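# Move loaded cart through self-closing door into bay

## Task

Push the utility cart through the self-closing door into the other room and park it in the yellow bay so that all four wheels sit fully within the tape and none touches it. The case of copy paper must be in the cart's top tray with no part overhanging its edges. The door must be closed at the end. Either robot or both may work on it, but neither may fall over or be left leaning.

## Robot and tools

Robots: two identical Hello Robot Stretch 4 units, r1 and r2. Each has an omni-wheel base, a lift that rides up a mast, and one telescoping arm pointing forward, ending in a wrist (yaw, pitch, roll) and a two-finger gripper. Height is about 1.6 m; the base edge lies within 0.23 m of the base origin.

Frames: the base frame sits on the floor under the base centre, x forward, y left, z up, in metres. hand_pose (a point between the open fingertips) is in this frame and may be slightly wrong. The odometry frame is the base frame where the robot started; base_odometry counts wheel rotation only, so slip shows as travel. Heading is in rad, left positive, -3.142 to 3.142. Each robot reports in its own frames, so only camera images, lidar_m and wrist_depth_mm reveal where the two robots are relative to one another.

move: one action. Arguments are r1 and r2 (each an object for that robot), plus cameras and blocking. blocking must always be false. A robot omitted gets nothing new. Inside a robot object: base, joints, speeds, pace, contact_limits; or end_of_arm by itself.
- base: an offset from where the base currently is, in its own frame. translate_m (forward +, -2 to 2 m), strafe_m (left +, -2 to 2 m), rotate_rad (counter-clockwise +, -3.2 to 3.2 rad). translate_m and strafe_m may be combined for a straight diagonal run; rotate_rad goes alone.
- joints: absolute targets by name. lift_m 0 to 1.2 m; arm_m 0 to 0.55 m; wrist_yaw_rad -1.134 to 4.276 (0 ahead, + left, 3.14 folded back); wrist_pitch_rad -1.117 to 4.259 (0 level, 1.57 pointing down); wrist_roll_rad -1.117 to 4.259 (+ clockwise seen from behind); gripper_m -0.038 to 0.141, the fingertip gap in metres (reading may be off by up to 0.015; -0.02 or less makes fingers press together). Targets past a limit are clipped and reported; other bad values refuse the call.
- pace: "slow", "default", "fast", "max". Base tops 0.1/0.3/0.4/0.6 m/s and 1/2/3/4 rad/s; lift 0.15/0.3/0.4/0.5 m/s; arm 0.1/0.4/0.6/0.7 m/s; wrist 1.82 rad/s always. A raised lift (above 0.2) slows the base, down to 0.3 m/s and 1 rad/s at 1.2.
- speeds: per-joint top speed overriding pace (not gripper_m).
- contact_limits: 0 (gentlest) to 1, default 0.5, for arm_m, lift_m, translate_m, strafe_m, rotate_rad, given only with its own command. A base limit persists until the next action naming base. Even at 0 the arm needs 15-40 N to stop; for a soft press, use 0 and aim 1-3 mm past contact. Lifting a load needs lift_m limit at least 0.15 for 1 kg, 0.3 for 2 kg.
- end_of_arm: "enable_torque" revives wrist or gripper motors that shut off.
Calls return in about 0.5 s while motion continues; a new move overrides only the joints/base it names. Moves end after about 14 s (time_out). cameras: list of r1_/r2_ head_camera, head_left_camera, head_right_camera, wrist_camera, or "all"; omitted means all, [] none.

wait(seconds 0 to 10, cameras): lets time pass, returning early when a commanded robot comes to rest. stop(cameras): brakes every running motion; braked parts hold and may keep pressing; also re-brakes slack wheels. zoom_image(camera, region [x0,y0,x1,y1] pixels, at most 504 square) enlarges the latest image. finished_scene(scene): ends the current scene, giving its number; irreversible, so the cart, paper and closed door must stay correct without help.

Results: per robot state; "move" line gives done or the worst status per robot. Statuses: done (wheels turned the full amount, even if slipping), moving, off_target (rested short, may still push), contact_stop (held back, now slack), time_out (target dropped), limit_stop_at_own_body, limit_stop_at_tilt (lean over 6 degrees; lift, arm and wheels go slack), torque_fault. A refused call or an unrequested stop cancels later move/wait/finished_scene calls in the same reply. "as last shown" marks robots not in the action. on_its_own reports uncommanded behaviour (slack, held at target, current outside rest range). lidar_m: 12 distances, 30-degree sectors from ahead counter-clockwise (1st ahead, 4th left, 7th behind, 10th right); "-" means nothing seen or closer than 0.25 m. wrist_depth_mm: 7x7 grid of depths, 100-2000 mm. turned_by_wheels vs turned_by_imu differing over ~0.1 rad in a move means a bump or slip. base_tilt in degrees (forward, right), ~3 degree bias. motor_effort in percent with peaks; servo_current in mA.

Gripping: command a gap more than 0.015 below the object's width (about 0.06 below resists tugs); -0.02 or less to close around a handle. A squeeze shows as a rise in gripper servo_current, not in gripper_m.

Avoid: robots pressing or bumping each other (failure), gripping the other robot's fingers, base touching a robot then driving on. Travel may differ by ~3 cm per metre between robots, which strains a shared load. Over 1 kg in hand with arm_m above 0.2 risks tipping when driving, turning or stopping, especially fast; hard pushes or pulls with a high gripper also tip. Self-collision: gripper over base with lift under ~0.2 (0.45 pointing down), tilted up plus rolled, yaw+pitch below about -1.1, or wrist folded back when tilting/rolling. Never hit fixed or heavy things hard, slam the door, or drop things; objects may occasionally get nudged.

Each tool is called after "Emit:" as name(argument=value, ...) on one line, values as JSON.

## Session

Emit:
move(blocking=false)

Scene clock: 0.00 s.
r1.base_odometry: x=+0.000 y=+0.000 heading=+0.000
r1.turned_by_wheels: +0.000
r1.turned_by_imu: +0.000
r1.base_tilt: forward=-1.6 right=+1.3
r1.lidar_m: 1.92 2.25 3.81 1.93 0.97 0.84 0.83 0.93 0.77 0.76 0.93 1.59
r1.base_status: not commanded
r1.joint_positions: lift_m=+0.127 arm_m=+0.000 wrist_yaw_rad=+3.089 wrist_pitch_rad=+0.002 wrist_roll_rad=+0.000 gripper_m=+0.056
r1.joint_status: not commanded
r1.measured_speeds: all 0
r1.motor_effort: lift_m=+20 arm_m=-4 wheel_0=+0 wheel_1=+1 wheel_2=+1
r1.servo_current: wrist_yaw_rad=39 wrist_pitch_rad=46 wrist_roll_rad=65 gripper_m=39
r1.hand_pose: x=-0.1125 y=+0.1024 z=+0.3046 quat_wxyz=(+0.026, -0.001, +0.000, +1.000) (m; r1's base frame)
r1.wrist_depth_mm: 137 138 - - - - - / 113 139 - - - - - / 117 140 224 - - - - / 137 161 - - - - - / - - - - - - - / - - 191 - 187 - - / 842 759 750 788 788 732 768
r2.base_odometry: x=+0.000 y=+0.000 heading=+0.000
r2.turned_by_wheels: +0.000
r2.turned_by_imu: +0.000
r2.base_tilt: forward=-0.6 right=+0.1
r2.lidar_m: 2.02 1.45 1.40 1.49 2.01 2.22 2.34 3.17 1.60 3.62 2.59 2.46
r2.base_status: not commanded
r2.joint_positions: lift_m=+0.295 arm_m=+0.000 wrist_yaw_rad=+3.133 wrist_pitch_rad=+0.002 wrist_roll_rad=+0.000 gripper_m=+0.056
r2.joint_status: not commanded
r2.measured_speeds: all 0
r2.motor_effort: lift_m=+18 arm_m=-4 wheel_0=+0 wheel_1=-1 wheel_2=+0
r2.servo_current: wrist_yaw_rad=46 wrist_pitch_rad=39 wrist_roll_rad=46 gripper_m=59
r2.hand_pose: x=-0.1167 y=+0.0898 z=+0.4727 quat_wxyz=(+0.004, -0.001, +0.000, +1.000) (m; r2's base frame)
r2.wrist_depth_mm: - 140 - - - - - / - 126 150 - - - - / - 130 185 - - - - / 144 143 272 - - - - / 229 - - - - - - / 226 1576 196 1576 190 1618 1464 / 226 1060 1138 - - 1025 1060
pictures: r1_head_camera, r1_head_left_camera, r1_head_right_camera, r1_wrist_camera, r2_head_camera, r2_head_left_camera, r2_head_right_camera, r2_wrist_camera
Images, in order (width x height): r1_head_camera 420x560, r1_head_left_camera 420x672, r1_head_right_camera 420x672, r1_wrist_camera 616x392, r2_head_camera 420x560, r2_head_left_camera 420x672, r2_head_right_camera 420x672, r2_wrist_camera 616x392.

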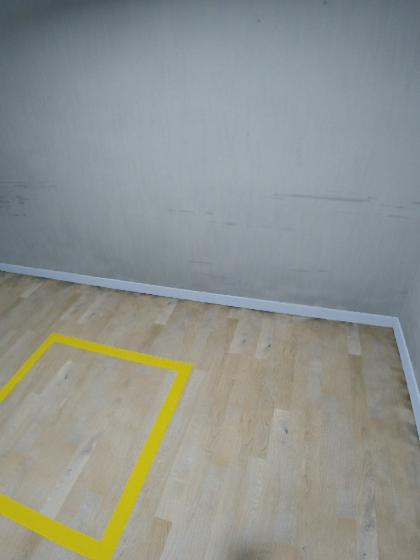

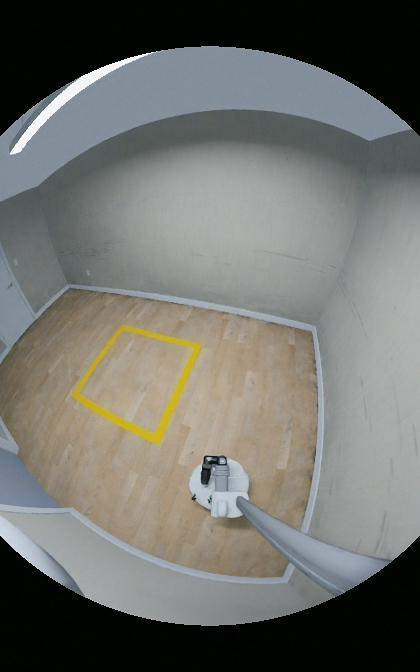

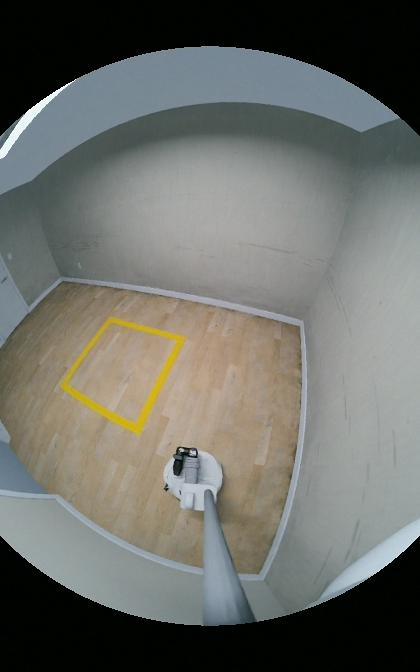

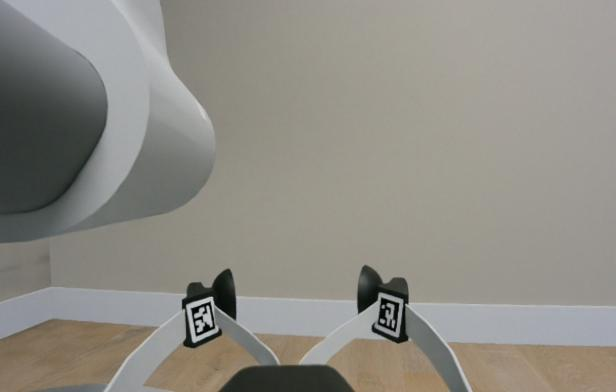

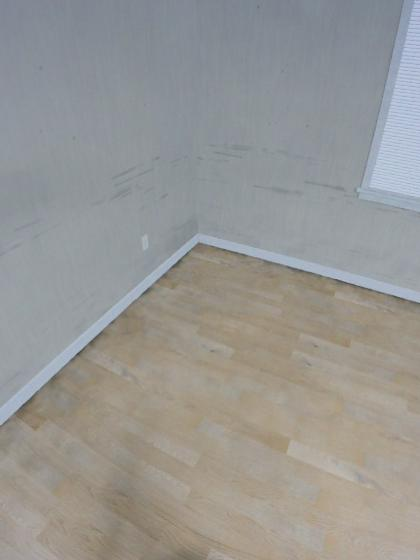

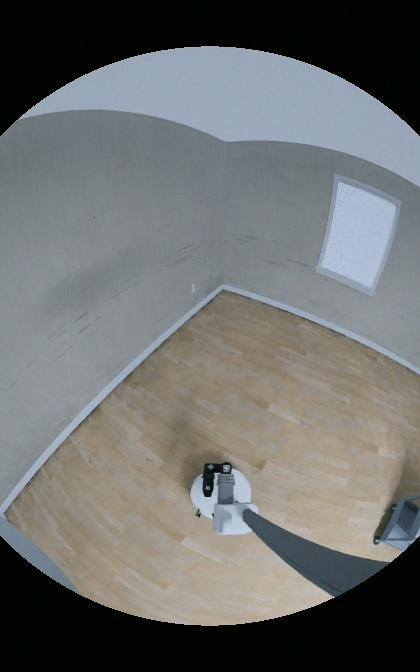

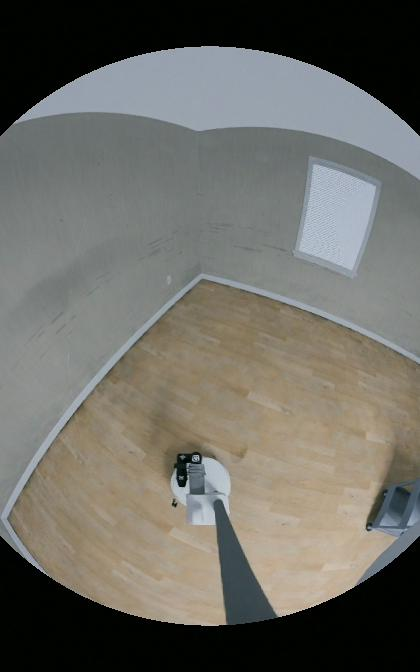

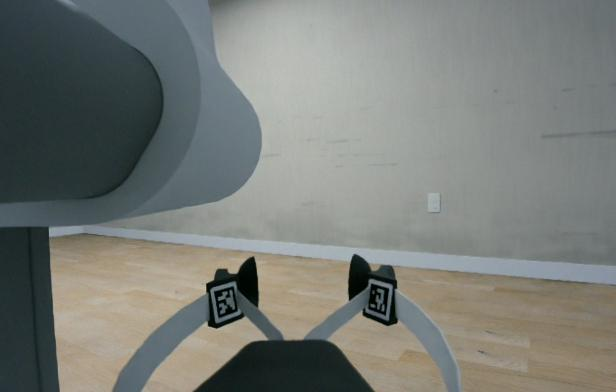

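Emit:
move(blocking=false, r1={"base":{"rotate_rad":1.2},"pace":"fast"}, r2={"base":{"rotate_rad":-1.4},"pace":"fast"}, cameras=[])

Emit:
wait(seconds=1.5, cameras=["r1_head_camera","r1_head_left_camera","r1_head_right_camera","r2_head_camera","r2_head_left_camera","r2_head_right_camera"])

Scene clock: 4.23 s.
move: r1 moving; r2 moving
r1.base_odometry: x=+0.000 y=+0.000 heading=+0.378
r1.turned_by_wheels: +0.378
r1.turned_by_imu: +0.379
r1.base_tilt: forward=-1.6 right=+1.2
r1.lidar_m: 2.09 3.08 2.45 1.13 0.86 0.84 0.90 0.79 0.77 0.84 1.24 1.92
r1.base_status: rotate_rad moving
r1.joint_positions: lift_m=+0.127 arm_m=+0.000 wrist_yaw_rad=+3.089 wrist_pitch_rad=+0.002 wrist_roll_rad=+0.000 gripper_m=+0.056
r1.joint_status: not commanded
r1.measured_speeds: translate_m=+0.000 strafe_m=+0.000 rotate_rad=+1.458 lift_m=+0.000 arm_m=+0.000 wrist_yaw_rad=+0.000 wrist_pitch_rad=+0.000 wrist_roll_rad=+0.000
r1.motor_effort: lift_m=+20(20) arm_m=-4(4) wheel_0=-9(12) wheel_1=-8(11) wheel_2=-9(9)
r1.servo_current: wrist_yaw_rad=52(52) wrist_pitch_rad=39(52) wrist_roll_rad=39(59) gripper_m=39(46)
r1.hand_pose: x=-0.1125 y=+0.1024 z=+0.3046 quat_wxyz=(+0.026, -0.001, +0.000, +1.000) (m; r1's base frame)
r1.wrist_depth_mm: 136 139 - - - - - / 113 139 - - - - - / 117 139 229 - - - - / 137 162 - - - - - / - - - - - - - / - - 190 - 187 - - / 798 741 759 820 741 691 -
r2.base_odometry: x=+0.000 y=+0.000 heading=-0.378
r2.turned_by_wheels: -0.378
r2.turned_by_imu: -0.366
r2.base_tilt: forward=-0.7 right=+0.0
r2.lidar_m: 2.47 1.78 1.44 1.40 1.55 2.23 2.22 2.48 3.79 1.63 3.15 2.53
r2.base_status: rotate_rad moving
r2.joint_positions: lift_m=+0.295 arm_m=+0.000 wrist_yaw_rad=+3.133 wrist_pitch_rad=+0.002 wrist_roll_rad=+0.000 gripper_m=+0.056
r2.joint_status: not commanded
r2.measured_speeds: translate_m=+0.000 strafe_m=-0.001 rotate_rad=-1.461 lift_m=+0.000 arm_m=+0.000 wrist_yaw_rad=+0.000 wrist_pitch_rad=+0.000 wrist_roll_rad=+0.000
r2.motor_effort: lift_m=+18(18) arm_m=-4(4) wheel_0=+11(12) wheel_1=+8(13) wheel_2=+11(11)
r2.servo_current: wrist_yaw_rad=46(52) wrist_pitch_rad=46(46) wrist_roll_rad=39(52) gripper_m=52(52)
r2.hand_pose: x=-0.1167 y=+0.0898 z=+0.4727 quat_wxyz=(+0.004, -0.001, +0.000, +1.000) (m; r2's base frame)
r2.wrist_depth_mm: - 141 - - - - - / - 126 150 - - - - / - 130 184 - - - - / 144 143 273 - - - - / 229 - - - - - - / 227 1576 196 1537 190 1618 1464 / 226 1078 1138 - - 1042 1060
pictures: none
No camera images: "cameras" was empty.

Scene clock: 5.30 s.
earlier move: r1 done; r2 moving
r1.base_odometry: x=+0.000 y=+0.000 heading=+1.200
r1.turned_by_wheels: +0.822
r1.turned_by_imu: +0.827
r1.base_tilt: forward=-1.6 right=+1.3
r1.lidar_m: 3.91 1.54 0.92 0.83 0.85 0.85 0.77 0.79 1.01 1.92 1.95 2.47
r1.base_status: done
r1.joint_positions: lift_m=+0.127 arm_m=+0.000 wrist_yaw_rad=+3.089 wrist_pitch_rad=+0.002 wrist_roll_rad=+0.000 gripper_m=+0.056
r1.joint_status: not commanded
r1.measured_speeds: all 0
r1.motor_effort: lift_m=+20(20) arm_m=-4(4) wheel_0=+1(12) wheel_1=+1(11) wheel_2=+2(9)
r1.servo_current: wrist_yaw_rad=65(65) wrist_pitch_rad=46(52) wrist_roll_rad=46(65) gripper_m=39(46)
r1.hand_pose: x=-0.1125 y=+0.1024 z=+0.3046 quat_wxyz=(+0.026, -0.001, +0.000, +1.000) (m; r1's base frame)
r1.wrist_depth_mm: 136 138 - - - - - / 113 139 - - - - - / 117 139 229 - - - - / 137 162 - - - - - / - - - - - - - / - - 190 - 187 - - / 778 163 750 798 788 778 759
r2.base_odometry: x=+0.000 y=+0.000 heading=-1.400
r2.turned_by_wheels: -1.022
r2.turned_by_imu: -0.995
r2.base_tilt: forward=-0.7 right=+0.0
r2.lidar_m: 3.07 2.50 2.49 1.73 1.41 1.40 1.58 2.24 2.22 2.48 2.04 1.60
r2.base_status: rotate_rad moving
r2.joint_positions: lift_m=+0.295 arm_m=+0.000 wrist_yaw_rad=+3.133 wrist_pitch_rad=+0.002 wrist_roll_rad=+0.000 gripper_m=+0.056
r2.joint_status: not commanded
r2.measured_speeds: all 0
r2.motor_effort: lift_m=+18(18) arm_m=-4(4) wheel_0=+2(13) wheel_1=+1(13) wheel_2=+3(12)
r2.servo_current: wrist_yaw_rad=39(59) wrist_pitch_rad=39(46) wrist_roll_rad=46(52) gripper_m=46(59)
r2.hand_pose: x=-0.1167 y=+0.0898 z=+0.4727 quat_wxyz=(+0.004, -0.001, +0.000, +1.000) (m; r2's base frame)
r2.wrist_depth_mm: - 141 - - - - - / - 126 151 - - - - / - 129 185 - - - - / 144 144 264 - - - - / 229 - - - - - - / 228 1576 195 1430 190 - - / 226 1078 1160 - - 1042 1042
wait: 1.07 of 1.5 s (r1 has come to rest)
pictures: r1_head_camera, r1_head_left_camera, r1_head_right_camera, r2_head_camera, r2_head_left_camera, r2_head_right_camera
Images, in order (width x height): r1_head_camera 420x560, r1_head_left_camera 420x672, r1_head_right_camera 420x672, r2_head_camera 420x560, r2_head_left_camera 420x672, r2_head_right_camera 420x672.

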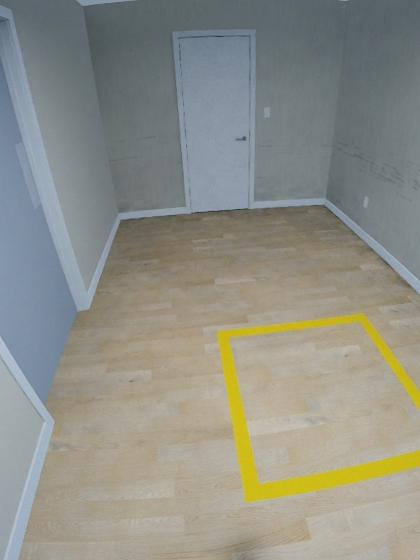

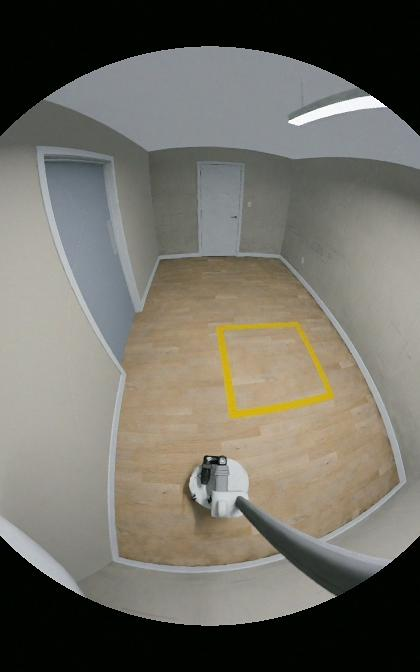

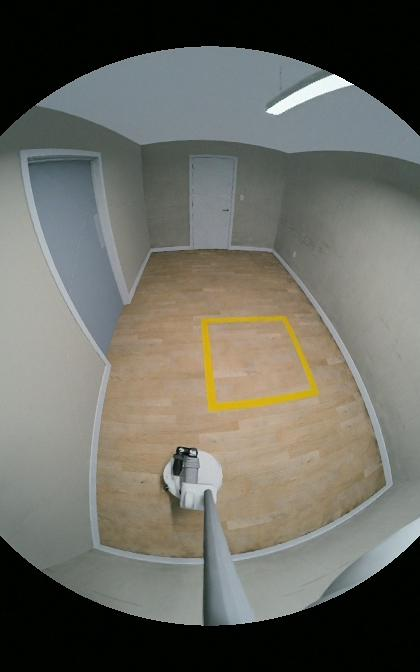

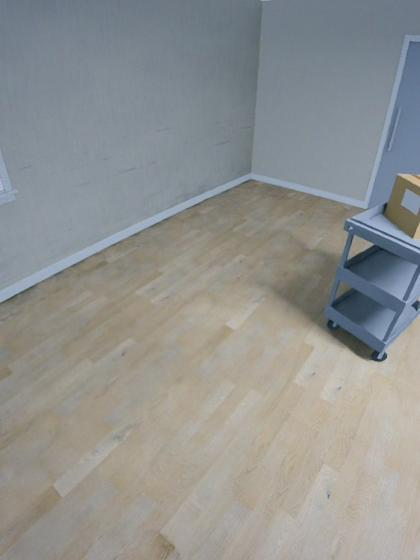

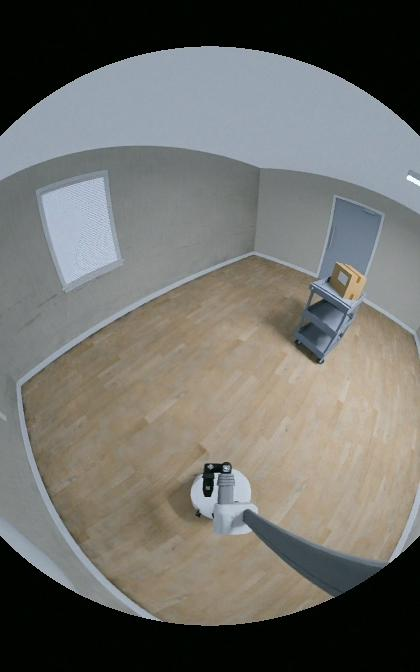

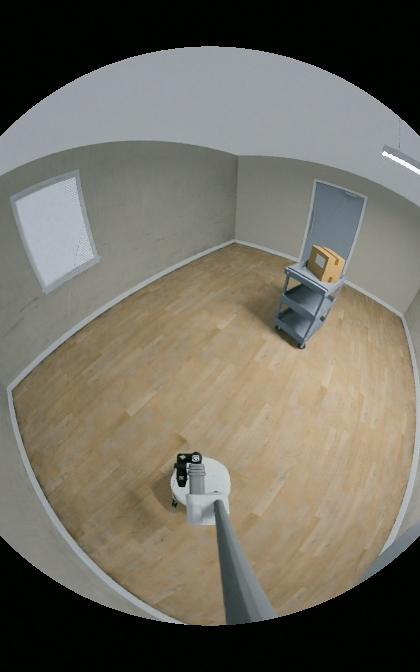

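Emit:
zoom_image(camera="r2_head_right_camera", region=[220, 160, 400, 370])

Emit:
move(blocking=false, r1={"base":{"rotate_rad":0.45},"pace":"fast"}, r2={"base":{"rotate_rad":-0.55},"pace":"fast"}, cameras=[])

Emit:
wait(seconds=1.5, cameras=["r1_head_camera","r2_head_camera"])

Emit:
zoom_image(camera="r2_head_camera", region=[100, 0, 420, 400])

Emit:
zoom_image(camera="r1_head_camera", region=[0, 0, 420, 400])

Scaled by 2.400 from the camera's 420x672 image, which has a finer 600x960 frame.

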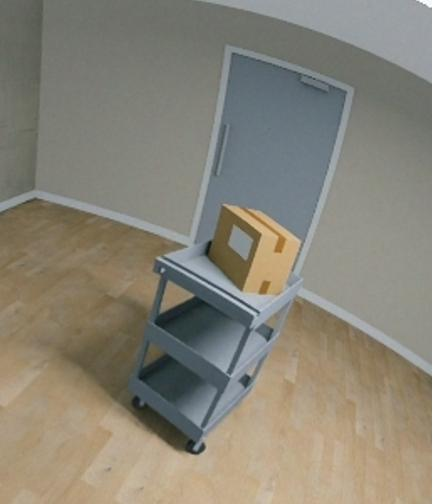

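Scene clock: 22.63 s.
earlier move: r2 done
move: r1 moving; r2 moving
r1.base_odometry: x=+0.000 y=+0.000 heading=+1.539
r1.turned_by_wheels: +0.339
r1.turned_by_imu: +0.340
r1.base_tilt: forward=-1.6 right=+1.3
r1.lidar_m: 2.11 1.02 0.83 0.84 0.93 0.78 0.76 0.88 1.49 1.94 2.17 3.59
r1.base_status: rotate_rad moving
r1.joint_positions: lift_m=+0.127 arm_m=+0.000 wrist_yaw_rad=+3.089 wrist_pitch_rad=+0.002 wrist_roll_rad=+0.000 gripper_m=+0.056
r1.joint_status: not commanded
r1.measured_speeds: translate_m=+0.001 strafe_m=-0.001 rotate_rad=+0.862 lift_m=+0.000 arm_m=+0.000 wrist_yaw_rad=+0.000 wrist_pitch_rad=+0.000 wrist_roll_rad=+0.000
r1.motor_effort: lift_m=+20(20) arm_m=-4(4) wheel_0=-1(10) wheel_1=-1(9) wheel_2=-2(9)
r1.servo_current: wrist_yaw_rad=52(59) wrist_pitch_rad=39(46) wrist_roll_rad=39(65) gripper_m=39(52)
r1.hand_pose: x=-0.1125 y=+0.1024 z=+0.3046 quat_wxyz=(+0.026, -0.001, +0.000, +1.000) (m; r1's base frame)
r1.wrist_depth_mm: 136 139 - - - - - / 113 140 - - - - - / 117 140 228 - - - - / 137 162 - - - - - / - - - - - - - / - - 190 - 188 - - / 854 741 759 143 741 741 768
r2.base_odometry: x=+0.000 y=+0.000 heading=-1.763
r2.turned_by_wheels: -0.363
r2.turned_by_imu: -0.352
r2.base_tilt: forward=-0.6 right=+0.0
r2.lidar_m: 1.65 2.80 2.49 2.54 1.56 1.40 1.43 1.76 2.22 2.26 2.70 1.59
r2.base_status: rotate_rad moving
r2.joint_positions: lift_m=+0.295 arm_m=+0.000 wrist_yaw_rad=+3.133 wrist_pitch_rad=+0.002 wrist_roll_rad=+0.000 gripper_m=+0.056
r2.joint_status: not commanded
r2.measured_speeds: translate_m=-0.001 strafe_m=+0.003 rotate_rad=-1.121 lift_m=+0.000 arm_m=+0.000 wrist_yaw_rad=+0.000 wrist_pitch_rad=+0.000 wrist_roll_rad=+0.000
r2.motor_effort: lift_m=+18(18) arm_m=-4(4) wheel_0=+3(11) wheel_1=+6(12) wheel_2=+6(11)
r2.servo_current: wrist_yaw_rad=52(65) wrist_pitch_rad=39(46) wrist_roll_rad=46(52) gripper_m=46(52)
r2.hand_pose: x=-0.1167 y=+0.0898 z=+0.4727 quat_wxyz=(+0.004, -0.001, +0.000, +1.000) (m; r2's base frame)
r2.wrist_depth_mm: - 141 - - - - - / - 126 141 - - - - / - 129 184 - - - - / 144 143 206 - - - - / 229 - - - - - - / 227 1576 195 1308 190 - - / 227 1078 1118 - - 1025 1060
pictures: none
No camera images: "cameras" was empty.

Scene clock: 23.20 s.
earlier move: r1 done; r2 moving
r1.base_odometry: x=+0.000 y=+0.000 heading=+1.650
r1.turned_by_wheels: +0.111
r1.turned_by_imu: +0.112
r1.base_tilt: forward=-1.6 right=+1.2
r1.lidar_m: 1.73 0.95 0.83 0.85 0.89 0.77 0.78 0.92 1.85 1.95 2.34 3.90
r1.base_status: done
r1.joint_positions: lift_m=+0.127 arm_m=+0.000 wrist_yaw_rad=+3.089 wrist_pitch_rad=+0.002 wrist_roll_rad=+0.000 gripper_m=+0.056
r1.joint_status: not commanded
r1.measured_speeds: all 0
r1.motor_effort: lift_m=+20(20) arm_m=-4(4) wheel_0=-1(10) wheel_1=-1(9) wheel_2=+1(9)
r1.servo_current: wrist_yaw_rad=72(72) wrist_pitch_rad=39(46) wrist_roll_rad=46(65) gripper_m=39(52)
r1.hand_pose: x=-0.1125 y=+0.1024 z=+0.3046 quat_wxyz=(+0.026, -0.001, +0.000, +1.000) (m; r1's base frame)
r1.wrist_depth_mm: 136 139 - - - - - / 113 139 - - - - - / 118 140 228 - - - - / 137 161 - - - - - / - - - - - - - / 991 - 190 - 187 - - / 854 750 750 143 741 699 759
r2.base_odometry: x=+0.000 y=+0.000 heading=-1.949
r2.turned_by_wheels: -0.187
r2.turned_by_imu: -0.182
r2.base_tilt: forward=-0.7 right=+0.0
r2.lidar_m: 1.63 3.14 2.51 2.50 1.74 1.44 1.41 1.55 2.26 2.22 2.42 2.26
r2.base_status: rotate_rad moving
r2.joint_positions: lift_m=+0.295 arm_m=+0.000 wrist_yaw_rad=+3.133 wrist_pitch_rad=+0.002 wrist_roll_rad=+0.000 gripper_m=+0.056
r2.joint_status: not commanded
r2.measured_speeds: all 0
r2.motor_effort: lift_m=+18(18) arm_m=-4(4) wheel_0=+2(11) wheel_1=+1(12) wheel_2=+2(11)
r2.servo_current: wrist_yaw_rad=39(65) wrist_pitch_rad=39(46) wrist_roll_rad=39(52) gripper_m=52(52)
r2.hand_pose: x=-0.1167 y=+0.0898 z=+0.4727 quat_wxyz=(+0.004, -0.001, +0.000, +1.000) (m; r2's base frame)
r2.wrist_depth_mm: - 141 - - - - - / - 127 142 - - - - / - 129 185 - - - - / 144 143 208 - - - - / 220 - - - - - - / 219 1464 193 171 190 - 1336 / 226 1078 1138 - - 1042 1060
wait: 0.57 of 1.5 s (r1 has come to rest)
pictures: r1_head_camera, r2_head_camera
Images, in order (width x height): r1_head_camera 420x560, r2_head_camera 420x560.

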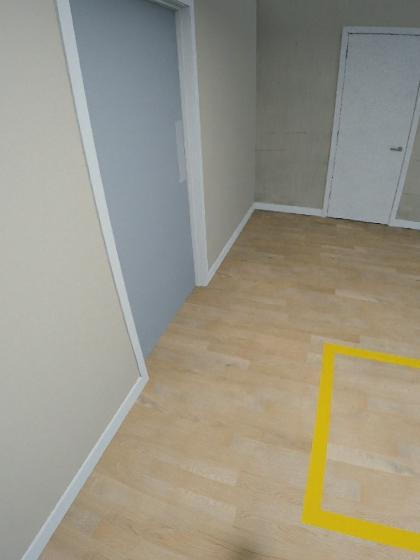

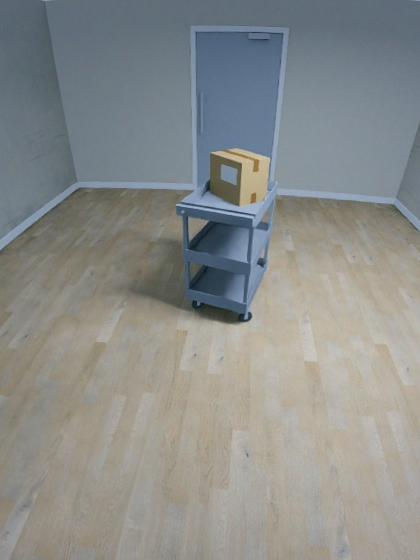

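Scaled by 1.260 from the camera's 420x560 image, which has a finer 1200x1600 frame.

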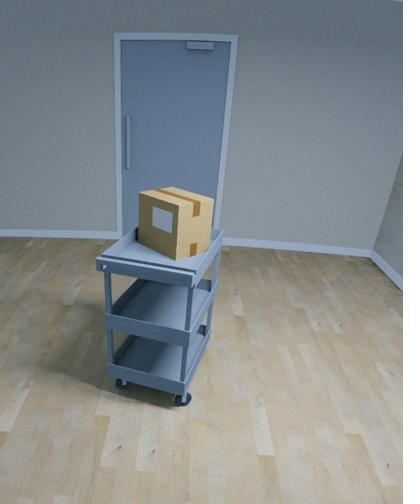

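Scaled by 1.200 from the camera's 420x560 image, which has a finer 600x800 frame.

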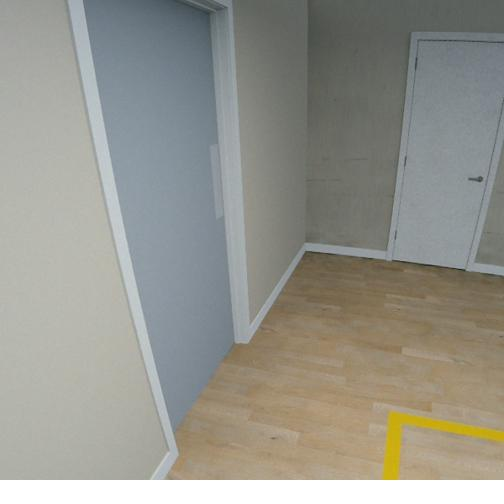

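Emit:
move(blocking=false, r1={"base":{"rotate_rad":-0.30},"pace":"fast"}, r2={"base":{"translate_m":0.55},"joints":{"lift_m":0.75,"wrist_yaw_rad":0.0},"pace":"fast"}, cameras=[])

Emit:
wait(seconds=1, cameras=[])

Emit:
move(blocking=false, r1={"base":{"translate_m":1.75},"pace":"fast"}, cameras=[])

Emit:
wait(seconds=3, cameras=["r2_head_camera","r2_wrist_camera","r2_head_right_camera"])

Emit:
zoom_image(camera="r2_head_camera", region=[100, 50, 360, 450])

Scene clock: 111.87 s.
earlier move: r2 done
move: r1 moving; r2 moving
r1.base_odometry: x=+0.000 y=+0.000 heading=+1.375
r1.turned_by_wheels: -0.275
r1.turned_by_imu: -0.277
r1.base_tilt: forward=-1.6 right=+1.3
r1.lidar_m: 2.85 1.18 0.87 0.84 0.88 0.79 0.78 0.82 1.18 1.93 2.05 2.91
r1.base_status: rotate_rad moving
r1.joint_positions: lift_m=+0.127 arm_m=+0.000 wrist_yaw_rad=+3.089 wrist_pitch_rad=+0.002 wrist_roll_rad=+0.000 gripper_m=+0.056
r1.joint_status: not commanded
r1.measured_speeds: translate_m=+0.000 strafe_m=-0.001 rotate_rad=-0.442 lift_m=+0.000 arm_m=+0.000 wrist_yaw_rad=+0.000 wrist_pitch_rad=+0.000 wrist_roll_rad=+0.000
r1.motor_effort: lift_m=+20(20) arm_m=-4(4) wheel_0=+1(8) wheel_1=+0(9) wheel_2=+1(8)
r1.servo_current: wrist_yaw_rad=52(65) wrist_pitch_rad=52(52) wrist_roll_rad=59(65) gripper_m=39(46)
r1.hand_pose: x=-0.1125 y=+0.1024 z=+0.3046 quat_wxyz=(+0.026, -0.001, +0.000, +1.000) (m; r1's base frame)
r1.wrist_depth_mm: 136 138 - - - - - / 113 139 - - - - - / 117 140 229 - - - - / 137 161 - - - - - / - - - - - - - / - - 190 - 188 - - / 778 707 750 143 750 768 820
r2.base_odometry: x=-0.018 y=-0.047 heading=-1.949
r2.turned_by_wheels: +0.000
r2.turned_by_imu: +0.001
r2.base_tilt: forward=-0.7 right=+0.0
r2.lidar_m: 1.54 3.14 2.50 2.49 1.84 1.46 1.46 1.62 2.23 2.23 2.48 2.21
r2.base_status: translate_m moving
r2.joint_positions: lift_m=+0.358 arm_m=+0.000 wrist_yaw_rad=+2.523 wrist_pitch_rad=+0.002 wrist_roll_rad=+0.000 gripper_m=+0.056
r2.joint_status: lift_m moving; wrist_yaw_rad moving
r2.measured_speeds: translate_m=+0.194 strafe_m=-0.002 rotate_rad=-0.001 lift_m=+0.243 arm_m=+0.000 wrist_yaw_rad=-1.731 wrist_pitch_rad=+0.000 wrist_roll_rad=+0.000
r2.motor_effort: lift_m=+25(25) arm_m=-3(4) wheel_0=+8(11) wheel_1=+8(8) wheel_2=-15(15)
r2.servo_current: wrist_yaw_rad=85(130) wrist_pitch_rad=33(46) wrist_roll_rad=59(59) gripper_m=52(52)
r2.hand_pose: x=-0.0133 y=+0.2385 z=+0.5357 quat_wxyz=(+0.305, -0.001, +0.000, +0.953) (m; r2's base frame)
r2.wrist_depth_mm: - - - - - - - / - - - - - - - / - - - - - - - / - - - - - - - / - - - - - - - / - - 191 1464 191 1756 1618 / 1182 1160 1205 - - 1138 1182
pictures: none
No camera images: "cameras" was empty.

Scene clock: 112.30 s.
earlier move: r1 done; r2 moving
r1.base_odometry: x=+0.000 y=+0.000 heading=+1.350
r1.turned_by_wheels: -0.025
r1.turned_by_imu: -0.025
r1.base_tilt: forward=-1.6 right=+1.2
r1.lidar_m: 3.11 1.21 0.88 0.84 0.89 0.82 0.78 0.82 1.16 1.92 2.01 2.81
r1.base_status: done
r1.joint_positions: lift_m=+0.127 arm_m=+0.000 wrist_yaw_rad=+3.089 wrist_pitch_rad=+0.002 wrist_roll_rad=+0.000 gripper_m=+0.056
r1.joint_status: not commanded
r1.measured_speeds: all 0
r1.motor_effort: lift_m=+20(20) arm_m=-4(4) wheel_0=+1(8) wheel_1=+0(9) wheel_2=+0(8)
r1.servo_current: wrist_yaw_rad=65(65) wrist_pitch_rad=46(52) wrist_roll_rad=59(65) gripper_m=39(46)
r1.hand_pose: x=-0.1125 y=+0.1024 z=+0.3046 quat_wxyz=(+0.026, -0.001, +0.000, +1.000) (m; r1's base frame)
r1.wrist_depth_mm: 136 138 - - - - - / 113 139 - - - - - / 118 139 229 - - - - / 137 161 - - - - - / - - - - - - - / - - 190 - 187 - - / 798 707 750 143 741 778 842
r2.base_odometry: x=-0.065 y=-0.163 heading=-1.949
r2.turned_by_wheels: +0.000
r2.turned_by_imu: +0.000
r2.base_tilt: forward=-0.7 right=+0.1
r2.lidar_m: 1.43 3.11 2.50 2.46 1.99 1.61 1.56 1.75 2.29 2.25 2.49 1.83
r2.base_status: translate_m moving
r2.joint_positions: lift_m=+0.509 arm_m=+0.000 wrist_yaw_rad=+1.772 wrist_pitch_rad=+0.002 wrist_roll_rad=+0.000 gripper_m=+0.056
r2.joint_status: lift_m moving; wrist_yaw_rad moving
r2.measured_speeds: translate_m=+0.367 strafe_m=+0.000 rotate_rad=+0.003 lift_m=+0.400 arm_m=+0.000 wrist_yaw_rad=-1.736 wrist_pitch_rad=+0.000 wrist_roll_rad=+0.000
r2.motor_effort: lift_m=+25(25) arm_m=-4(4) wheel_0=+9(11) wheel_1=+9(9) wheel_2=-17(17)
r2.servo_current: wrist_yaw_rad=91(130) wrist_pitch_rad=39(46) wrist_roll_rad=39(65) gripper_m=52(52)
r2.hand_pose: x=+0.1990 y=+0.3000 z=+0.6871 quat_wxyz=(+0.633, -0.001, +0.000, +0.774) (m; r2's base frame)
r2.wrist_depth_mm: - - - - - - 1983 / - - - - - - 1983 / - - - - - - 1983 / - - - - - - - / - - - - - - - / - - 196 - 191 - 1808 / 1464 1464 1576 - - 1499 1430
wait: 0.43 of 1 s (r1 has come to rest)
pictures: none
No camera images: "cameras" was empty.

Scene clock: 112.80 s.
earlier move: r2 moving
move: r1 moving
r1.base_odometry: x=+0.011 y=+0.049 heading=+1.351
r1.turned_by_wheels: +0.000
r1.turned_by_imu: +0.000
r1.base_tilt: forward=-1.6 right=+1.3
r1.lidar_m: 3.11 1.21 0.87 0.83 0.87 0.85 0.80 0.87 1.26 1.92 2.03 2.83
r1.base_status: translate_m moving
r1.joint_positions: lift_m=+0.127 arm_m=+0.000 wrist_yaw_rad=+3.089 wrist_pitch_rad=+0.002 wrist_roll_rad=+0.000 gripper_m=+0.056
r1.joint_status: not commanded
r1.measured_speeds: translate_m=+0.196 strafe_m=+0.000 rotate_rad=+0.002 lift_m=+0.000 arm_m=+0.000 wrist_yaw_rad=+0.000 wrist_pitch_rad=+0.000 wrist_roll_rad=+0.000
r1.motor_effort: lift_m=+20(20) arm_m=-4(4) wheel_0=+6(9) wheel_1=+8(8) wheel_2=-12(12)
r1.servo_current: wrist_yaw_rad=59(65) wrist_pitch_rad=39(52) wrist_roll_rad=78(78) gripper_m=39(52)
r1.hand_pose: x=-0.1125 y=+0.1024 z=+0.3046 quat_wxyz=(+0.026, -0.001, +0.000, +1.000) (m; r1's base frame)
r1.wrist_depth_mm: - 137 - - - - - / - 137 - - - - - / 110 138 204 - - - - / 124 139 237 - - - - / - - - - - - - / - - 190 - 187 - - / 854 750 750 798 798 778 809
r2.base_odometry: x=-0.138 y=-0.347 heading=-1.949
r2.turned_by_wheels: +0.000
r2.turned_by_imu: +0.000
r2.base_tilt: forward=-0.7 right=+0.0
r2.lidar_m: 1.23 3.07 2.44 2.40 2.24 1.79 1.77 1.97 2.32 2.28 2.52 1.38
r2.base_status: translate_m moving
r2.joint_positions: lift_m=+0.687 arm_m=+0.000 wrist_yaw_rad=+0.902 wrist_pitch_rad=+0.002 wrist_roll_rad=+0.000 gripper_m=+0.056
r2.joint_status: lift_m moving; wrist_yaw_rad moving
r2.measured_speeds: translate_m=+0.386 strafe_m=+0.000 rotate_rad=+0.001 lift_m=+0.259 arm_m=+0.000 wrist_yaw_rad=-1.736 wrist_pitch_rad=+0.000 wrist_roll_rad=+0.000
r2.motor_effort: lift_m=+20(24) arm_m=-4(4) wheel_0=+4(9) wheel_1=+4(10) wheel_2=-6(16)
r2.servo_current: wrist_yaw_rad=98(124) wrist_pitch_rad=39(46) wrist_roll_rad=59(59) gripper_m=46(59)
r2.hand_pose: x=+0.4182 y=+0.1722 z=+0.8648 quat_wxyz=(+0.900, +0.000, +0.001, +0.436) (m; r2's base frame)
r2.wrist_depth_mm: 1921 - - - - - - / - - - - - - - / - - - - - - - / - - - - - - - / - - - - - - - / - - 196 - 192 - - / 1863 1808 1921 - - 1808 1808
pictures: none
No camera images: "cameras" was empty.

Scene clock: 114.03 s.
earlier move: r1 moving; r2 done
r1.base_odometry: x=+0.108 y=+0.483 heading=+1.351
r1.turned_by_wheels: +0.000
r1.turned_by_imu: +0.000
r1.base_tilt: forward=-1.6 right=+1.3
r1.lidar_m: 3.06 1.31 0.84 0.82 0.89 1.25 1.24 1.33 1.86 1.93 2.02 2.85
r1.base_status: translate_m moving
r1.joint_positions: lift_m=+0.127 arm_m=+0.000 wrist_yaw_rad=+3.089 wrist_pitch_rad=+0.002 wrist_roll_rad=+0.000 gripper_m=+0.056
r1.joint_status: not commanded
r1.measured_speeds: translate_m=+0.400 strafe_m=+0.001 rotate_rad=-0.004 lift_m=+0.000 arm_m=+0.000 wrist_yaw_rad=+0.000 wrist_pitch_rad=+0.000 wrist_roll_rad=+0.000
r1.motor_effort: lift_m=+20(20) arm_m=-4(4) wheel_0=+6(10) wheel_1=+2(8) wheel_2=-4(13)
r1.servo_current: wrist_yaw_rad=59(65) wrist_pitch_rad=39(52) wrist_roll_rad=46(78) gripper_m=46(52)
r1.hand_pose: x=-0.1125 y=+0.1024 z=+0.3046 quat_wxyz=(+0.026, -0.001, +0.000, +1.000) (m; r1's base frame)
r1.wrist_depth_mm: - 137 - - - - - / - 138 - - - - - / 110 137 205 - - - - / 125 139 237 - - - - / - - - - - - - / 1160 1182 191 1182 187 1138 1042 / 842 750 759 788 798 778 820
r2.base_odometry: x=-0.203 y=-0.511 heading=-1.949
r2.turned_by_wheels: +0.000
r2.turned_by_imu: +0.001
r2.base_tilt: forward=-0.7 right=+0.0
r2.lidar_m: 1.09 3.00 2.43 2.39 2.43 1.97 1.94 2.16 2.31 2.31 2.54 1.10
r2.base_status: done
r2.joint_positions: lift_m=+0.750 arm_m=+0.000 wrist_yaw_rad=+0.003 wrist_pitch_rad=+0.002 wrist_roll_rad=+0.000 gripper_m=+0.056
r2.joint_status: all done
r2.measured_speeds: all 0
r2.motor_effort: lift_m=+21(24) arm_m=-4(4) wheel_0=+2(9) wheel_1=+1(10) wheel_2=-4(16)
r2.servo_current: wrist_yaw_rad=52(150) wrist_pitch_rad=46(46) wrist_roll_rad=52(59) gripper_m=46(59)
r2.hand_pose: x=+0.4596 y=-0.0865 z=+0.9275 quat_wxyz=(+1.000, +0.000, +0.001, +0.002) (m; r2's base frame)
r2.wrist_depth_mm: - - - - - - - / - - - - - - - / - - - - - - - / - - - - 1160 - - / - - - - 788 - - / - - 196 1537 188 - - / - 1983 - - - - 1983
wait: 1.23 of 3 s (r2 has come to rest)
pictures: r2_head_camera, r2_head_right_camera, r2_wrist_camera
Images, in order (width x height): r2_head_camera 420x560, r2_head_right_camera 420x672, r2_wrist_camera 616x392.

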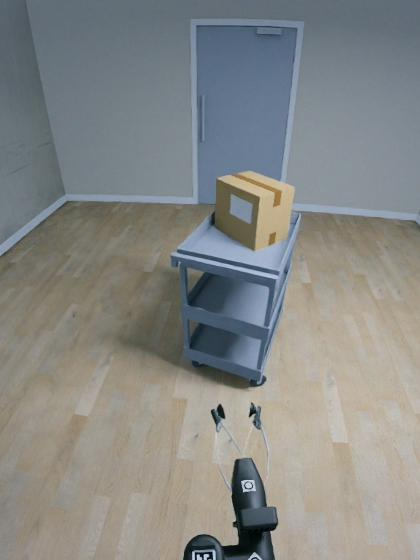

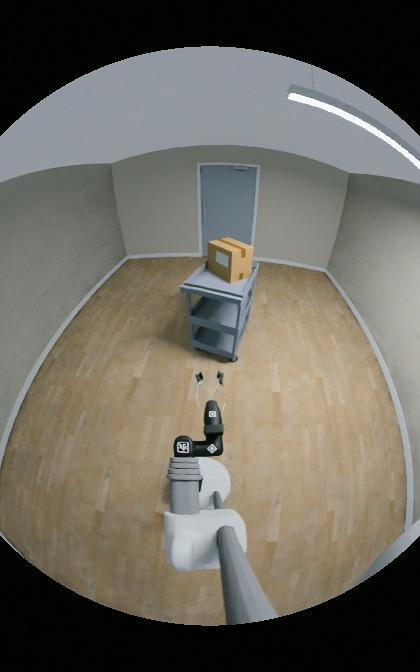

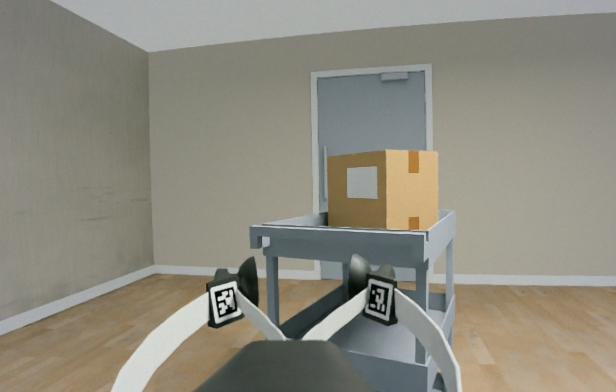

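Scaled by 1.260 from the camera's 420x560 image, which has a finer 1200x1600 frame.

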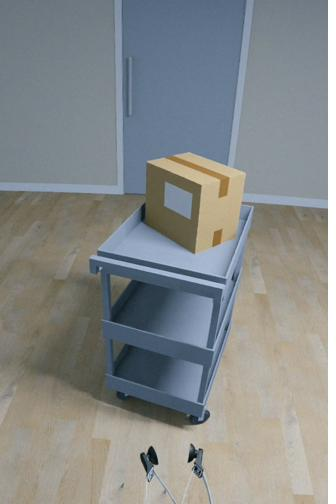

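Emit:
move(blocking=false, r2={"base":{"rotate_rad":-0.38},"joints":{"lift_m":0.85,"wrist_pitch_rad":0.3},"pace":"fast"}, cameras=[])

Emit:
wait(seconds=1.2, cameras=[])

Emit:
move(blocking=false, r1={"base":{"rotate_rad":1.57},"pace":"fast"}, r2={"base":{"strafe_m":0.36},"pace":"fast"}, cameras=[])

Emit:
wait(seconds=1.5, cameras=[])

Emit:
wait(seconds=0.7, cameras=["r1_head_camera","r2_head_camera","r2_wrist_camera","r2_head_right_camera"])

Emit:
zoom_image(camera="r2_head_camera", region=[100, 50, 360, 450])

Scene clock: 140.37 s.
earlier move: r1 done
move: r2 moving
r1.base_odometry: x=+0.382 y=+1.708 heading=+1.351
r1.turned_by_wheels: +0.000
r1.turned_by_imu: +0.001
r1.base_tilt: forward=-1.6 right=+1.2
r1.lidar_m: 2.17 1.15 0.89 0.88 0.94 1.21 2.51 2.67 2.06 1.96 2.03 2.23
r1.base_status: done
r1.joint_positions: lift_m=+0.127 arm_m=+0.000 wrist_yaw_rad=+3.089 wrist_pitch_rad=+0.002 wrist_roll_rad=+0.000 gripper_m=+0.056
r1.joint_status: not commanded
r1.measured_speeds: all 0
r1.motor_effort: lift_m=+20(20) arm_m=-4(4) wheel_0=+1(2) wheel_1=+2(2) wheel_2=+0(0)
r1.servo_current: wrist_yaw_rad=39(59) wrist_pitch_rad=39(46) wrist_roll_rad=39(65) gripper_m=39(39)
r1.hand_pose: x=-0.1125 y=+0.1024 z=+0.3046 quat_wxyz=(+0.026, -0.001, +0.000, +1.000) (m; r1's base frame)
r1.wrist_depth_mm: 136 138 - - - - - / 113 139 - - - - - / 117 140 272 - - - - / 137 162 - - - - - / 1921 - - - - - - / 1308 1281 194 1205 187 1182 976 / 842 741 759 809 809 768 809
r2.base_odometry: x=-0.203 y=-0.511 heading=-2.222
r2.turned_by_wheels: -0.273
r2.turned_by_imu: -0.264
r2.base_tilt: forward=-0.7 right=+0.1
r2.lidar_m: 1.07 1.19 2.67 2.38 2.45 2.11 1.93 2.00 2.50 2.31 2.35 2.98
r2.base_status: rotate_rad moving
r2.joint_positions: lift_m=+0.811 arm_m=+0.000 wrist_yaw_rad=+0.003 wrist_pitch_rad=+0.298 wrist_roll_rad=+0.000 gripper_m=+0.056
r2.joint_status: lift_m moving; wrist_pitch_rad moving
r2.measured_speeds: translate_m=+0.000 strafe_m=+0.002 rotate_rad=-0.740 lift_m=+0.206 arm_m=+0.000 wrist_yaw_rad=-0.012 wrist_pitch_rad=+0.011 wrist_roll_rad=+0.000
r2.motor_effort: lift_m=+24(25) arm_m=-4(4) wheel_0=+7(9) wheel_1=+4(10) wheel_2=+5(11)
r2.servo_current: wrist_yaw_rad=52(65) wrist_pitch_rad=0(78) wrist_roll_rad=52(52) gripper_m=46(52)
r2.hand_pose: x=+0.4468 y=-0.0867 z=+0.9048 quat_wxyz=(+0.989, +0.000, +0.149, +0.001) (m; r2's base frame)
r2.wrist_depth_mm: - - - - - - - / - - 1229 1205 - - - / - - 1205 1397 - - - / - - - - - - - / - - - 1255 - - - / 1618 1618 192 1464 192 1661 1576 / 1366 1308 - - - 1366 1308
pictures: none
No camera images: "cameras" was empty.

Scene clock: 141.03 s.
earlier move: r2 done
r1.base_odometry: x=+0.382 y=+1.708 heading=+1.351
r1.turned_by_wheels: +0.000
r1.turned_by_imu: +0.000
r1.base_tilt: forward=-1.6 right=+1.3
r1.lidar_m: 2.16 1.13 0.86 0.88 0.93 1.19 2.51 2.70 2.05 1.96 2.08 2.27
r1.base_status: done
r1.joint_positions: lift_m=+0.127 arm_m=+0.000 wrist_yaw_rad=+3.089 wrist_pitch_rad=+0.002 wrist_roll_rad=+0.000 gripper_m=+0.056
r1.joint_status: not commanded
r1.measured_speeds: all 0
r1.motor_effort: lift_m=+20(20) arm_m=-4(4) wheel_0=+1(2) wheel_1=+2(2) wheel_2=+0(0)
r1.servo_current: wrist_yaw_rad=46(59) wrist_pitch_rad=39(46) wrist_roll_rad=52(65) gripper_m=39(46)
r1.hand_pose: x=-0.1125 y=+0.1024 z=+0.3046 quat_wxyz=(+0.026, -0.001, +0.000, +1.000) (m; r1's base frame)
r1.wrist_depth_mm: 137 139 - - - - - / 113 139 - - - - - / 118 140 272 - - - - / 137 162 - - - - - / 1983 - - - - - - / 1308 1308 193 1205 187 1138 946 / 842 750 750 798 788 778 809
r2.base_odometry: x=-0.203 y=-0.511 heading=-2.329
r2.turned_by_wheels: -0.106
r2.turned_by_imu: -0.103
r2.base_tilt: forward=-0.7 right=+0.1
r2.lidar_m: 1.07 1.13 2.77 2.40 2.41 2.23 1.95 1.94 2.33 2.30 2.33 2.76
r2.base_status: done
r2.joint_positions: lift_m=+0.850 arm_m=+0.000 wrist_yaw_rad=+0.003 wrist_pitch_rad=+0.299 wrist_roll_rad=+0.000 gripper_m=+0.056
r2.joint_status: all done
r2.measured_speeds: all 0
r2.motor_effort: lift_m=+21(25) arm_m=-4(4) wheel_0=+3(9) wheel_1=+1(10) wheel_2=+2(11)
r2.servo_current: wrist_yaw_rad=46(65) wrist_pitch_rad=39(78) wrist_roll_rad=59(59) gripper_m=46(52)
r2.hand_pose: x=+0.4468 y=-0.0867 z=+0.9431 quat_wxyz=(+0.989, +0.000, +0.149, +0.001) (m; r2's base frame)
r2.wrist_depth_mm: - - - - - - - / - - 1138 - - - - / - - 1160 - - - - / - - - - - - - / - - 976 - - - - / 1756 1661 189 1708 191 1661 1661 / 1430 1308 - - - 1366 1336
wait: 0.67 of 1.2 s (r2 has come to rest)
pictures: none
No camera images: "cameras" was empty.

Scene clock: 141.53 s.
move: r1 moving; r2 moving
r1.base_odometry: x=+0.382 y=+1.708 heading=+1.729
r1.turned_by_wheels: +0.378
r1.turned_by_imu: +0.379
r1.base_tilt: forward=-1.6 right=+1.3
r1.lidar_m: 1.37 0.89 0.90 0.91 1.05 2.20 2.55 2.17 1.98 2.03 2.33 2.17
r1.base_status: rotate_rad moving
r1.joint_positions: lift_m=+0.127 arm_m=+0.000 wrist_yaw_rad=+3.089 wrist_pitch_rad=+0.002 wrist_roll_rad=+0.000 gripper_m=+0.056
r1.joint_status: not commanded
r1.measured_speeds: translate_m=+0.000 strafe_m=+0.000 rotate_rad=+1.459 lift_m=+0.000 arm_m=+0.000 wrist_yaw_rad=+0.000 wrist_pitch_rad=+0.000 wrist_roll_rad=+0.000
r1.motor_effort: lift_m=+20(20) arm_m=-4(4) wheel_0=-8(10) wheel_1=-9(9) wheel_2=-9(9)
r1.servo_current: wrist_yaw_rad=46(65) wrist_pitch_rad=39(46) wrist_roll_rad=52(59) gripper_m=46(52)
r1.hand_pose: x=-0.1125 y=+0.1024 z=+0.3046 quat_wxyz=(+0.026, -0.001, +0.000, +1.000) (m; r1's base frame)
r1.wrist_depth_mm: 136 139 - - - - - / 113 139 - - - - - / 118 140 273 - - - - / 137 162 - - - - - / 1983 - - - - - 1808 / 1182 1205 194 1182 187 1160 1138 / 854 750 707 153 798 768 809
r2.base_odometry: x=-0.167 y=-0.545 heading=-2.329
r2.turned_by_wheels: +0.000
r2.turned_by_imu: +0.000
r2.base_tilt: forward=-0.7 right=+0.0
r2.lidar_m: 1.09 1.13 2.74 2.36 2.36 2.21 1.95 1.96 2.37 2.36 2.35 2.79
r2.base_status: strafe_m moving
r2.joint_positions: lift_m=+0.850 arm_m=+0.000 wrist_yaw_rad=+0.003 wrist_pitch_rad=+0.299 wrist_roll_rad=+0.000 gripper_m=+0.056
r2.joint_status: not commanded
r2.measured_speeds: translate_m=+0.000 strafe_m=+0.190 rotate_rad=-0.001 lift_m=+0.000 arm_m=+0.000 wrist_yaw_rad=+0.000 wrist_pitch_rad=+0.000 wrist_roll_rad=+0.000
r2.motor_effort: lift_m=+21(21) arm_m=-4(4) wheel_0=-13(14) wheel_1=+13(13) wheel_2=+0(2)
r2.servo_current: wrist_yaw_rad=46(52) wrist_pitch_rad=39(46) wrist_roll_rad=46(52) gripper_m=52(52)
r2.hand_pose: x=+0.4468 y=-0.0867 z=+0.9431 quat_wxyz=(+0.989, +0.000, +0.149, +0.001) (m; r2's base frame)
r2.wrist_depth_mm: - - - - - - - / - - 1138 - - - - / - - 1182 - - - - / - - - - - - - / - - - - - - - / 1756 1618 189 1618 192 1756 1618 / 1430 1366 - - - 1336 1366
pictures: none
No camera images: "cameras" was empty.

Scene clock: 142.77 s.
earlier move: r1 done; r2 moving
r1.base_odometry: x=+0.382 y=+1.708 heading=+2.920
r1.turned_by_wheels: +1.192
r1.turned_by_imu: +1.199
r1.base_tilt: forward=-1.6 right=+1.2
r1.lidar_m: 0.87 0.93 1.17 2.49 2.61 2.04 1.96 2.08 2.31 2.20 1.14 0.86
r1.base_status: done
r1.joint_positions: lift_m=+0.127 arm_m=+0.000 wrist_yaw_rad=+3.089 wrist_pitch_rad=+0.002 wrist_roll_rad=+0.000 gripper_m=+0.056
r1.joint_status: not commanded
r1.measured_speeds: all 0
r1.motor_effort: lift_m=+20(20) arm_m=-4(4) wheel_0=-1(10) wheel_1=+0(10) wheel_2=-1(10)
r1.servo_current: wrist_yaw_rad=46(65) wrist_pitch_rad=39(52) wrist_roll_rad=46(72) gripper_m=39(52)
r1.hand_pose: x=-0.1125 y=+0.1024 z=+0.3046 quat_wxyz=(+0.026, -0.001, +0.000, +1.000) (m; r1's base frame)
r1.wrist_depth_mm: 136 138 - - - - - / 113 139 - - - - - / 117 140 271 - - - - / 137 161 - - - - - / 1983 - - - - - - / 1205 1182 194 1205 187 1182 1118 / 854 750 741 153 788 778 809
r2.base_odometry: x=+0.054 y=-0.754 heading=-2.329
r2.turned_by_wheels: +0.000
r2.turned_by_imu: +0.000
r2.base_tilt: forward=-0.7 right=+0.1
r2.lidar_m: 1.07 3.71 2.39 2.07 2.06 2.29 2.03 2.03 2.42 2.66 2.68 3.18
r2.base_status: strafe_m moving
r2.joint_positions: lift_m=+0.850 arm_m=+0.000 wrist_yaw_rad=+0.003 wrist_pitch_rad=+0.299 wrist_roll_rad=+0.000 gripper_m=+0.056
r2.joint_status: not commanded
r2.measured_speeds: translate_m=+0.000 strafe_m=+0.078 rotate_rad=-0.002 lift_m=+0.000 arm_m=+0.000 wrist_yaw_rad=+0.000 wrist_pitch_rad=+0.000 wrist_roll_rad=+0.000
r2.motor_effort: lift_m=+21(21) arm_m=-4(4) wheel_0=+3(16) wheel_1=-1(14) wheel_2=+0(2)
r2.servo_current: wrist_yaw_rad=46(59) wrist_pitch_rad=46(46) wrist_roll_rad=46(52) gripper_m=46(59)
r2.hand_pose: x=+0.4468 y=-0.0867 z=+0.9431 quat_wxyz=(+0.989, +0.000, +0.149, +0.001) (m; r2's base frame)
r2.wrist_depth_mm: - - - - - - - / - - - 1138 - - - / - - - 1182 - - - / - - - - - - - / - - - - - - - / 1756 1708 195 - 190 1756 1618 / 1464 1366 1397 - - 1397 1397
wait: 1.23 of 1.5 s (r1 has come to rest)
pictures: none
No camera images: "cameras" was empty.

Scene clock: 143.27 s.
earlier move: r2 done
r1.base_odometry: x=+0.382 y=+1.708 heading=+2.920
r1.turned_by_wheels: +0.000
r1.turned_by_imu: +0.000
r1.base_tilt: forward=-1.5 right=+1.3
r1.lidar_m: 0.88 0.91 1.18 2.50 2.60 2.03 1.92 2.08 2.29 2.19 1.14 0.87
r1.base_status: done
r1.joint_positions: lift_m=+0.127 arm_m=+0.000 wrist_yaw_rad=+3.089 wrist_pitch_rad=+0.002 wrist_roll_rad=+0.000 gripper_m=+0.056
r1.joint_status: not commanded
r1.measured_speeds: all 0
r1.motor_effort: lift_m=+20(20) arm_m=-4(4) wheel_0=-1(10) wheel_1=+0(10) wheel_2=-1(10)
r1.servo_current: wrist_yaw_rad=46(65) wrist_pitch_rad=39(52) wrist_roll_rad=39(72) gripper_m=46(52)
r1.hand_pose: x=-0.1125 y=+0.1024 z=+0.3046 quat_wxyz=(+0.026, -0.001, +0.000, +1.000) (m; r1's base frame)
r1.wrist_depth_mm: 136 138 - - - - - / 113 139 - - - - - / 118 139 272 - - - - / 137 161 - - - - - / 1921 - - - - - - / 1182 1182 193 1205 187 1118 1118 / 842 741 759 153 798 778 831
r2.base_odometry: x=+0.059 y=-0.759 heading=-2.329
r2.turned_by_wheels: +0.000
r2.turned_by_imu: +0.000
r2.base_tilt: forward=-0.7 right=+0.1
r2.lidar_m: 1.08 3.79 2.35 2.06 2.07 2.30 2.03 2.05 2.44 2.65 2.66 3.20
r2.base_status: done
r2.joint_positions: lift_m=+0.850 arm_m=+0.000 wrist_yaw_rad=+0.003 wrist_pitch_rad=+0.299 wrist_roll_rad=+0.000 gripper_m=+0.056
r2.joint_status: not commanded
r2.measured_speeds: all 0
r2.motor_effort: lift_m=+21(21) arm_m=-4(4) wheel_0=+0(16) wheel_1=-1(14) wheel_2=+0(2)
r2.servo_current: wrist_yaw_rad=46(59) wrist_pitch_rad=46(46) wrist_roll_rad=26(52) gripper_m=46(59)
r2.hand_pose: x=+0.4468 y=-0.0867 z=+0.9431 quat_wxyz=(+0.989, +0.000, +0.149, +0.001) (m; r2's base frame)
r2.wrist_depth_mm: - - - - - - - / - - - 1160 - - - / - - - 1160 - - - / - - - - - - - / - - - - - - - / 1661 1708 195 - 190 1756 1618 / 1430 1366 1366 - - 1397 1366
wait: 0.50 of 0.7 s (r2 has come to rest)
pictures: r1_head_camera, r2_head_camera, r2_head_right_camera, r2_wrist_camera
Images, in order (width x height): r1_head_camera 420x560, r2_head_camera 420x560, r2_head_right_camera 420x672, r2_wrist_camera 616x392.

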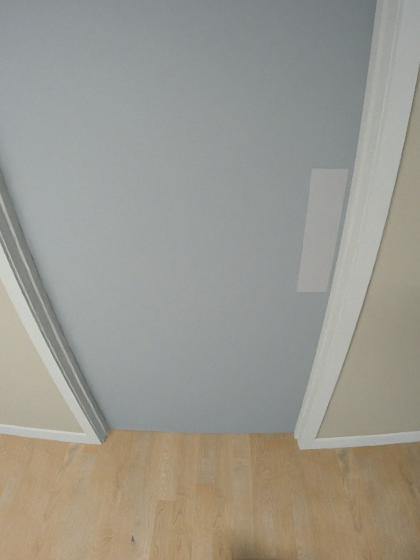

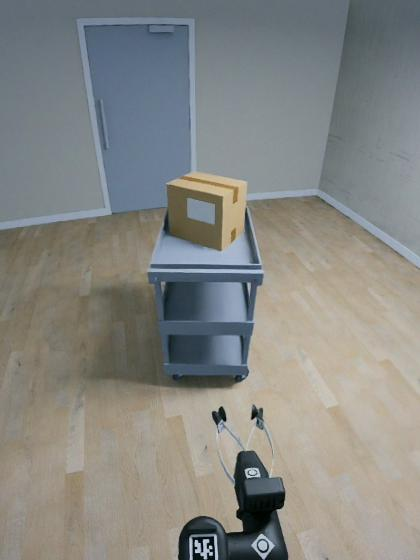

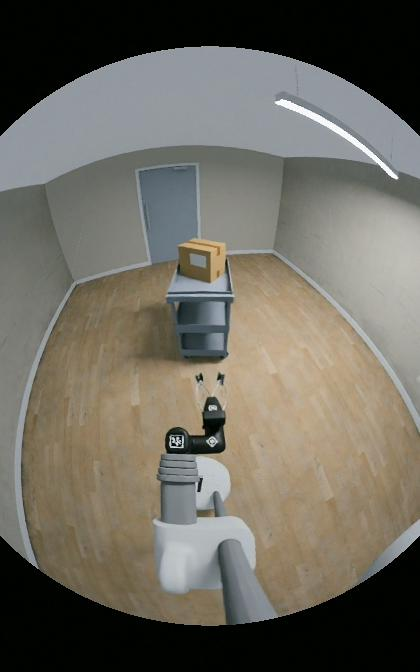

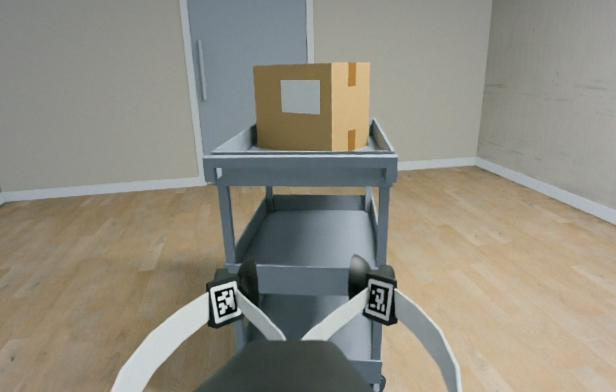

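Scaled by 1.260 from the camera's 420x560 image, which has a finer 1200x1600 frame.

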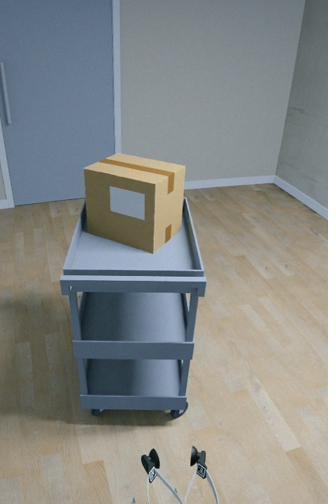

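Emit:
zoom_image(camera="r2_wrist_camera", region=[180, 40, 420, 220])

Emit:
zoom_image(camera="r2_head_camera", region=[130, 160, 280, 300])

Scaled by 2.100.

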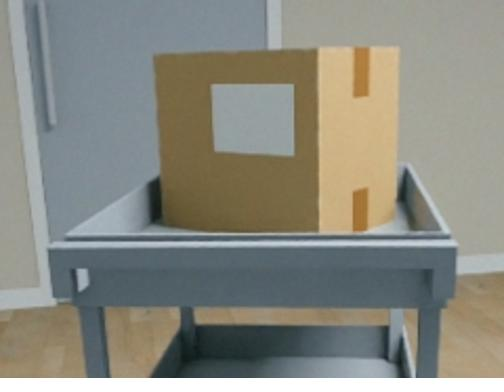

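Scaled by 3.360 from the camera's 420x560 image, which has a finer 1200x1600 frame.

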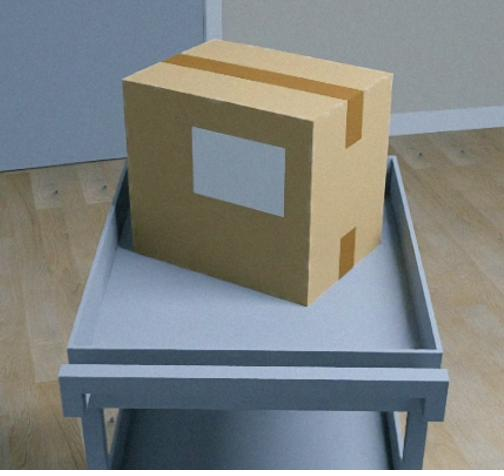

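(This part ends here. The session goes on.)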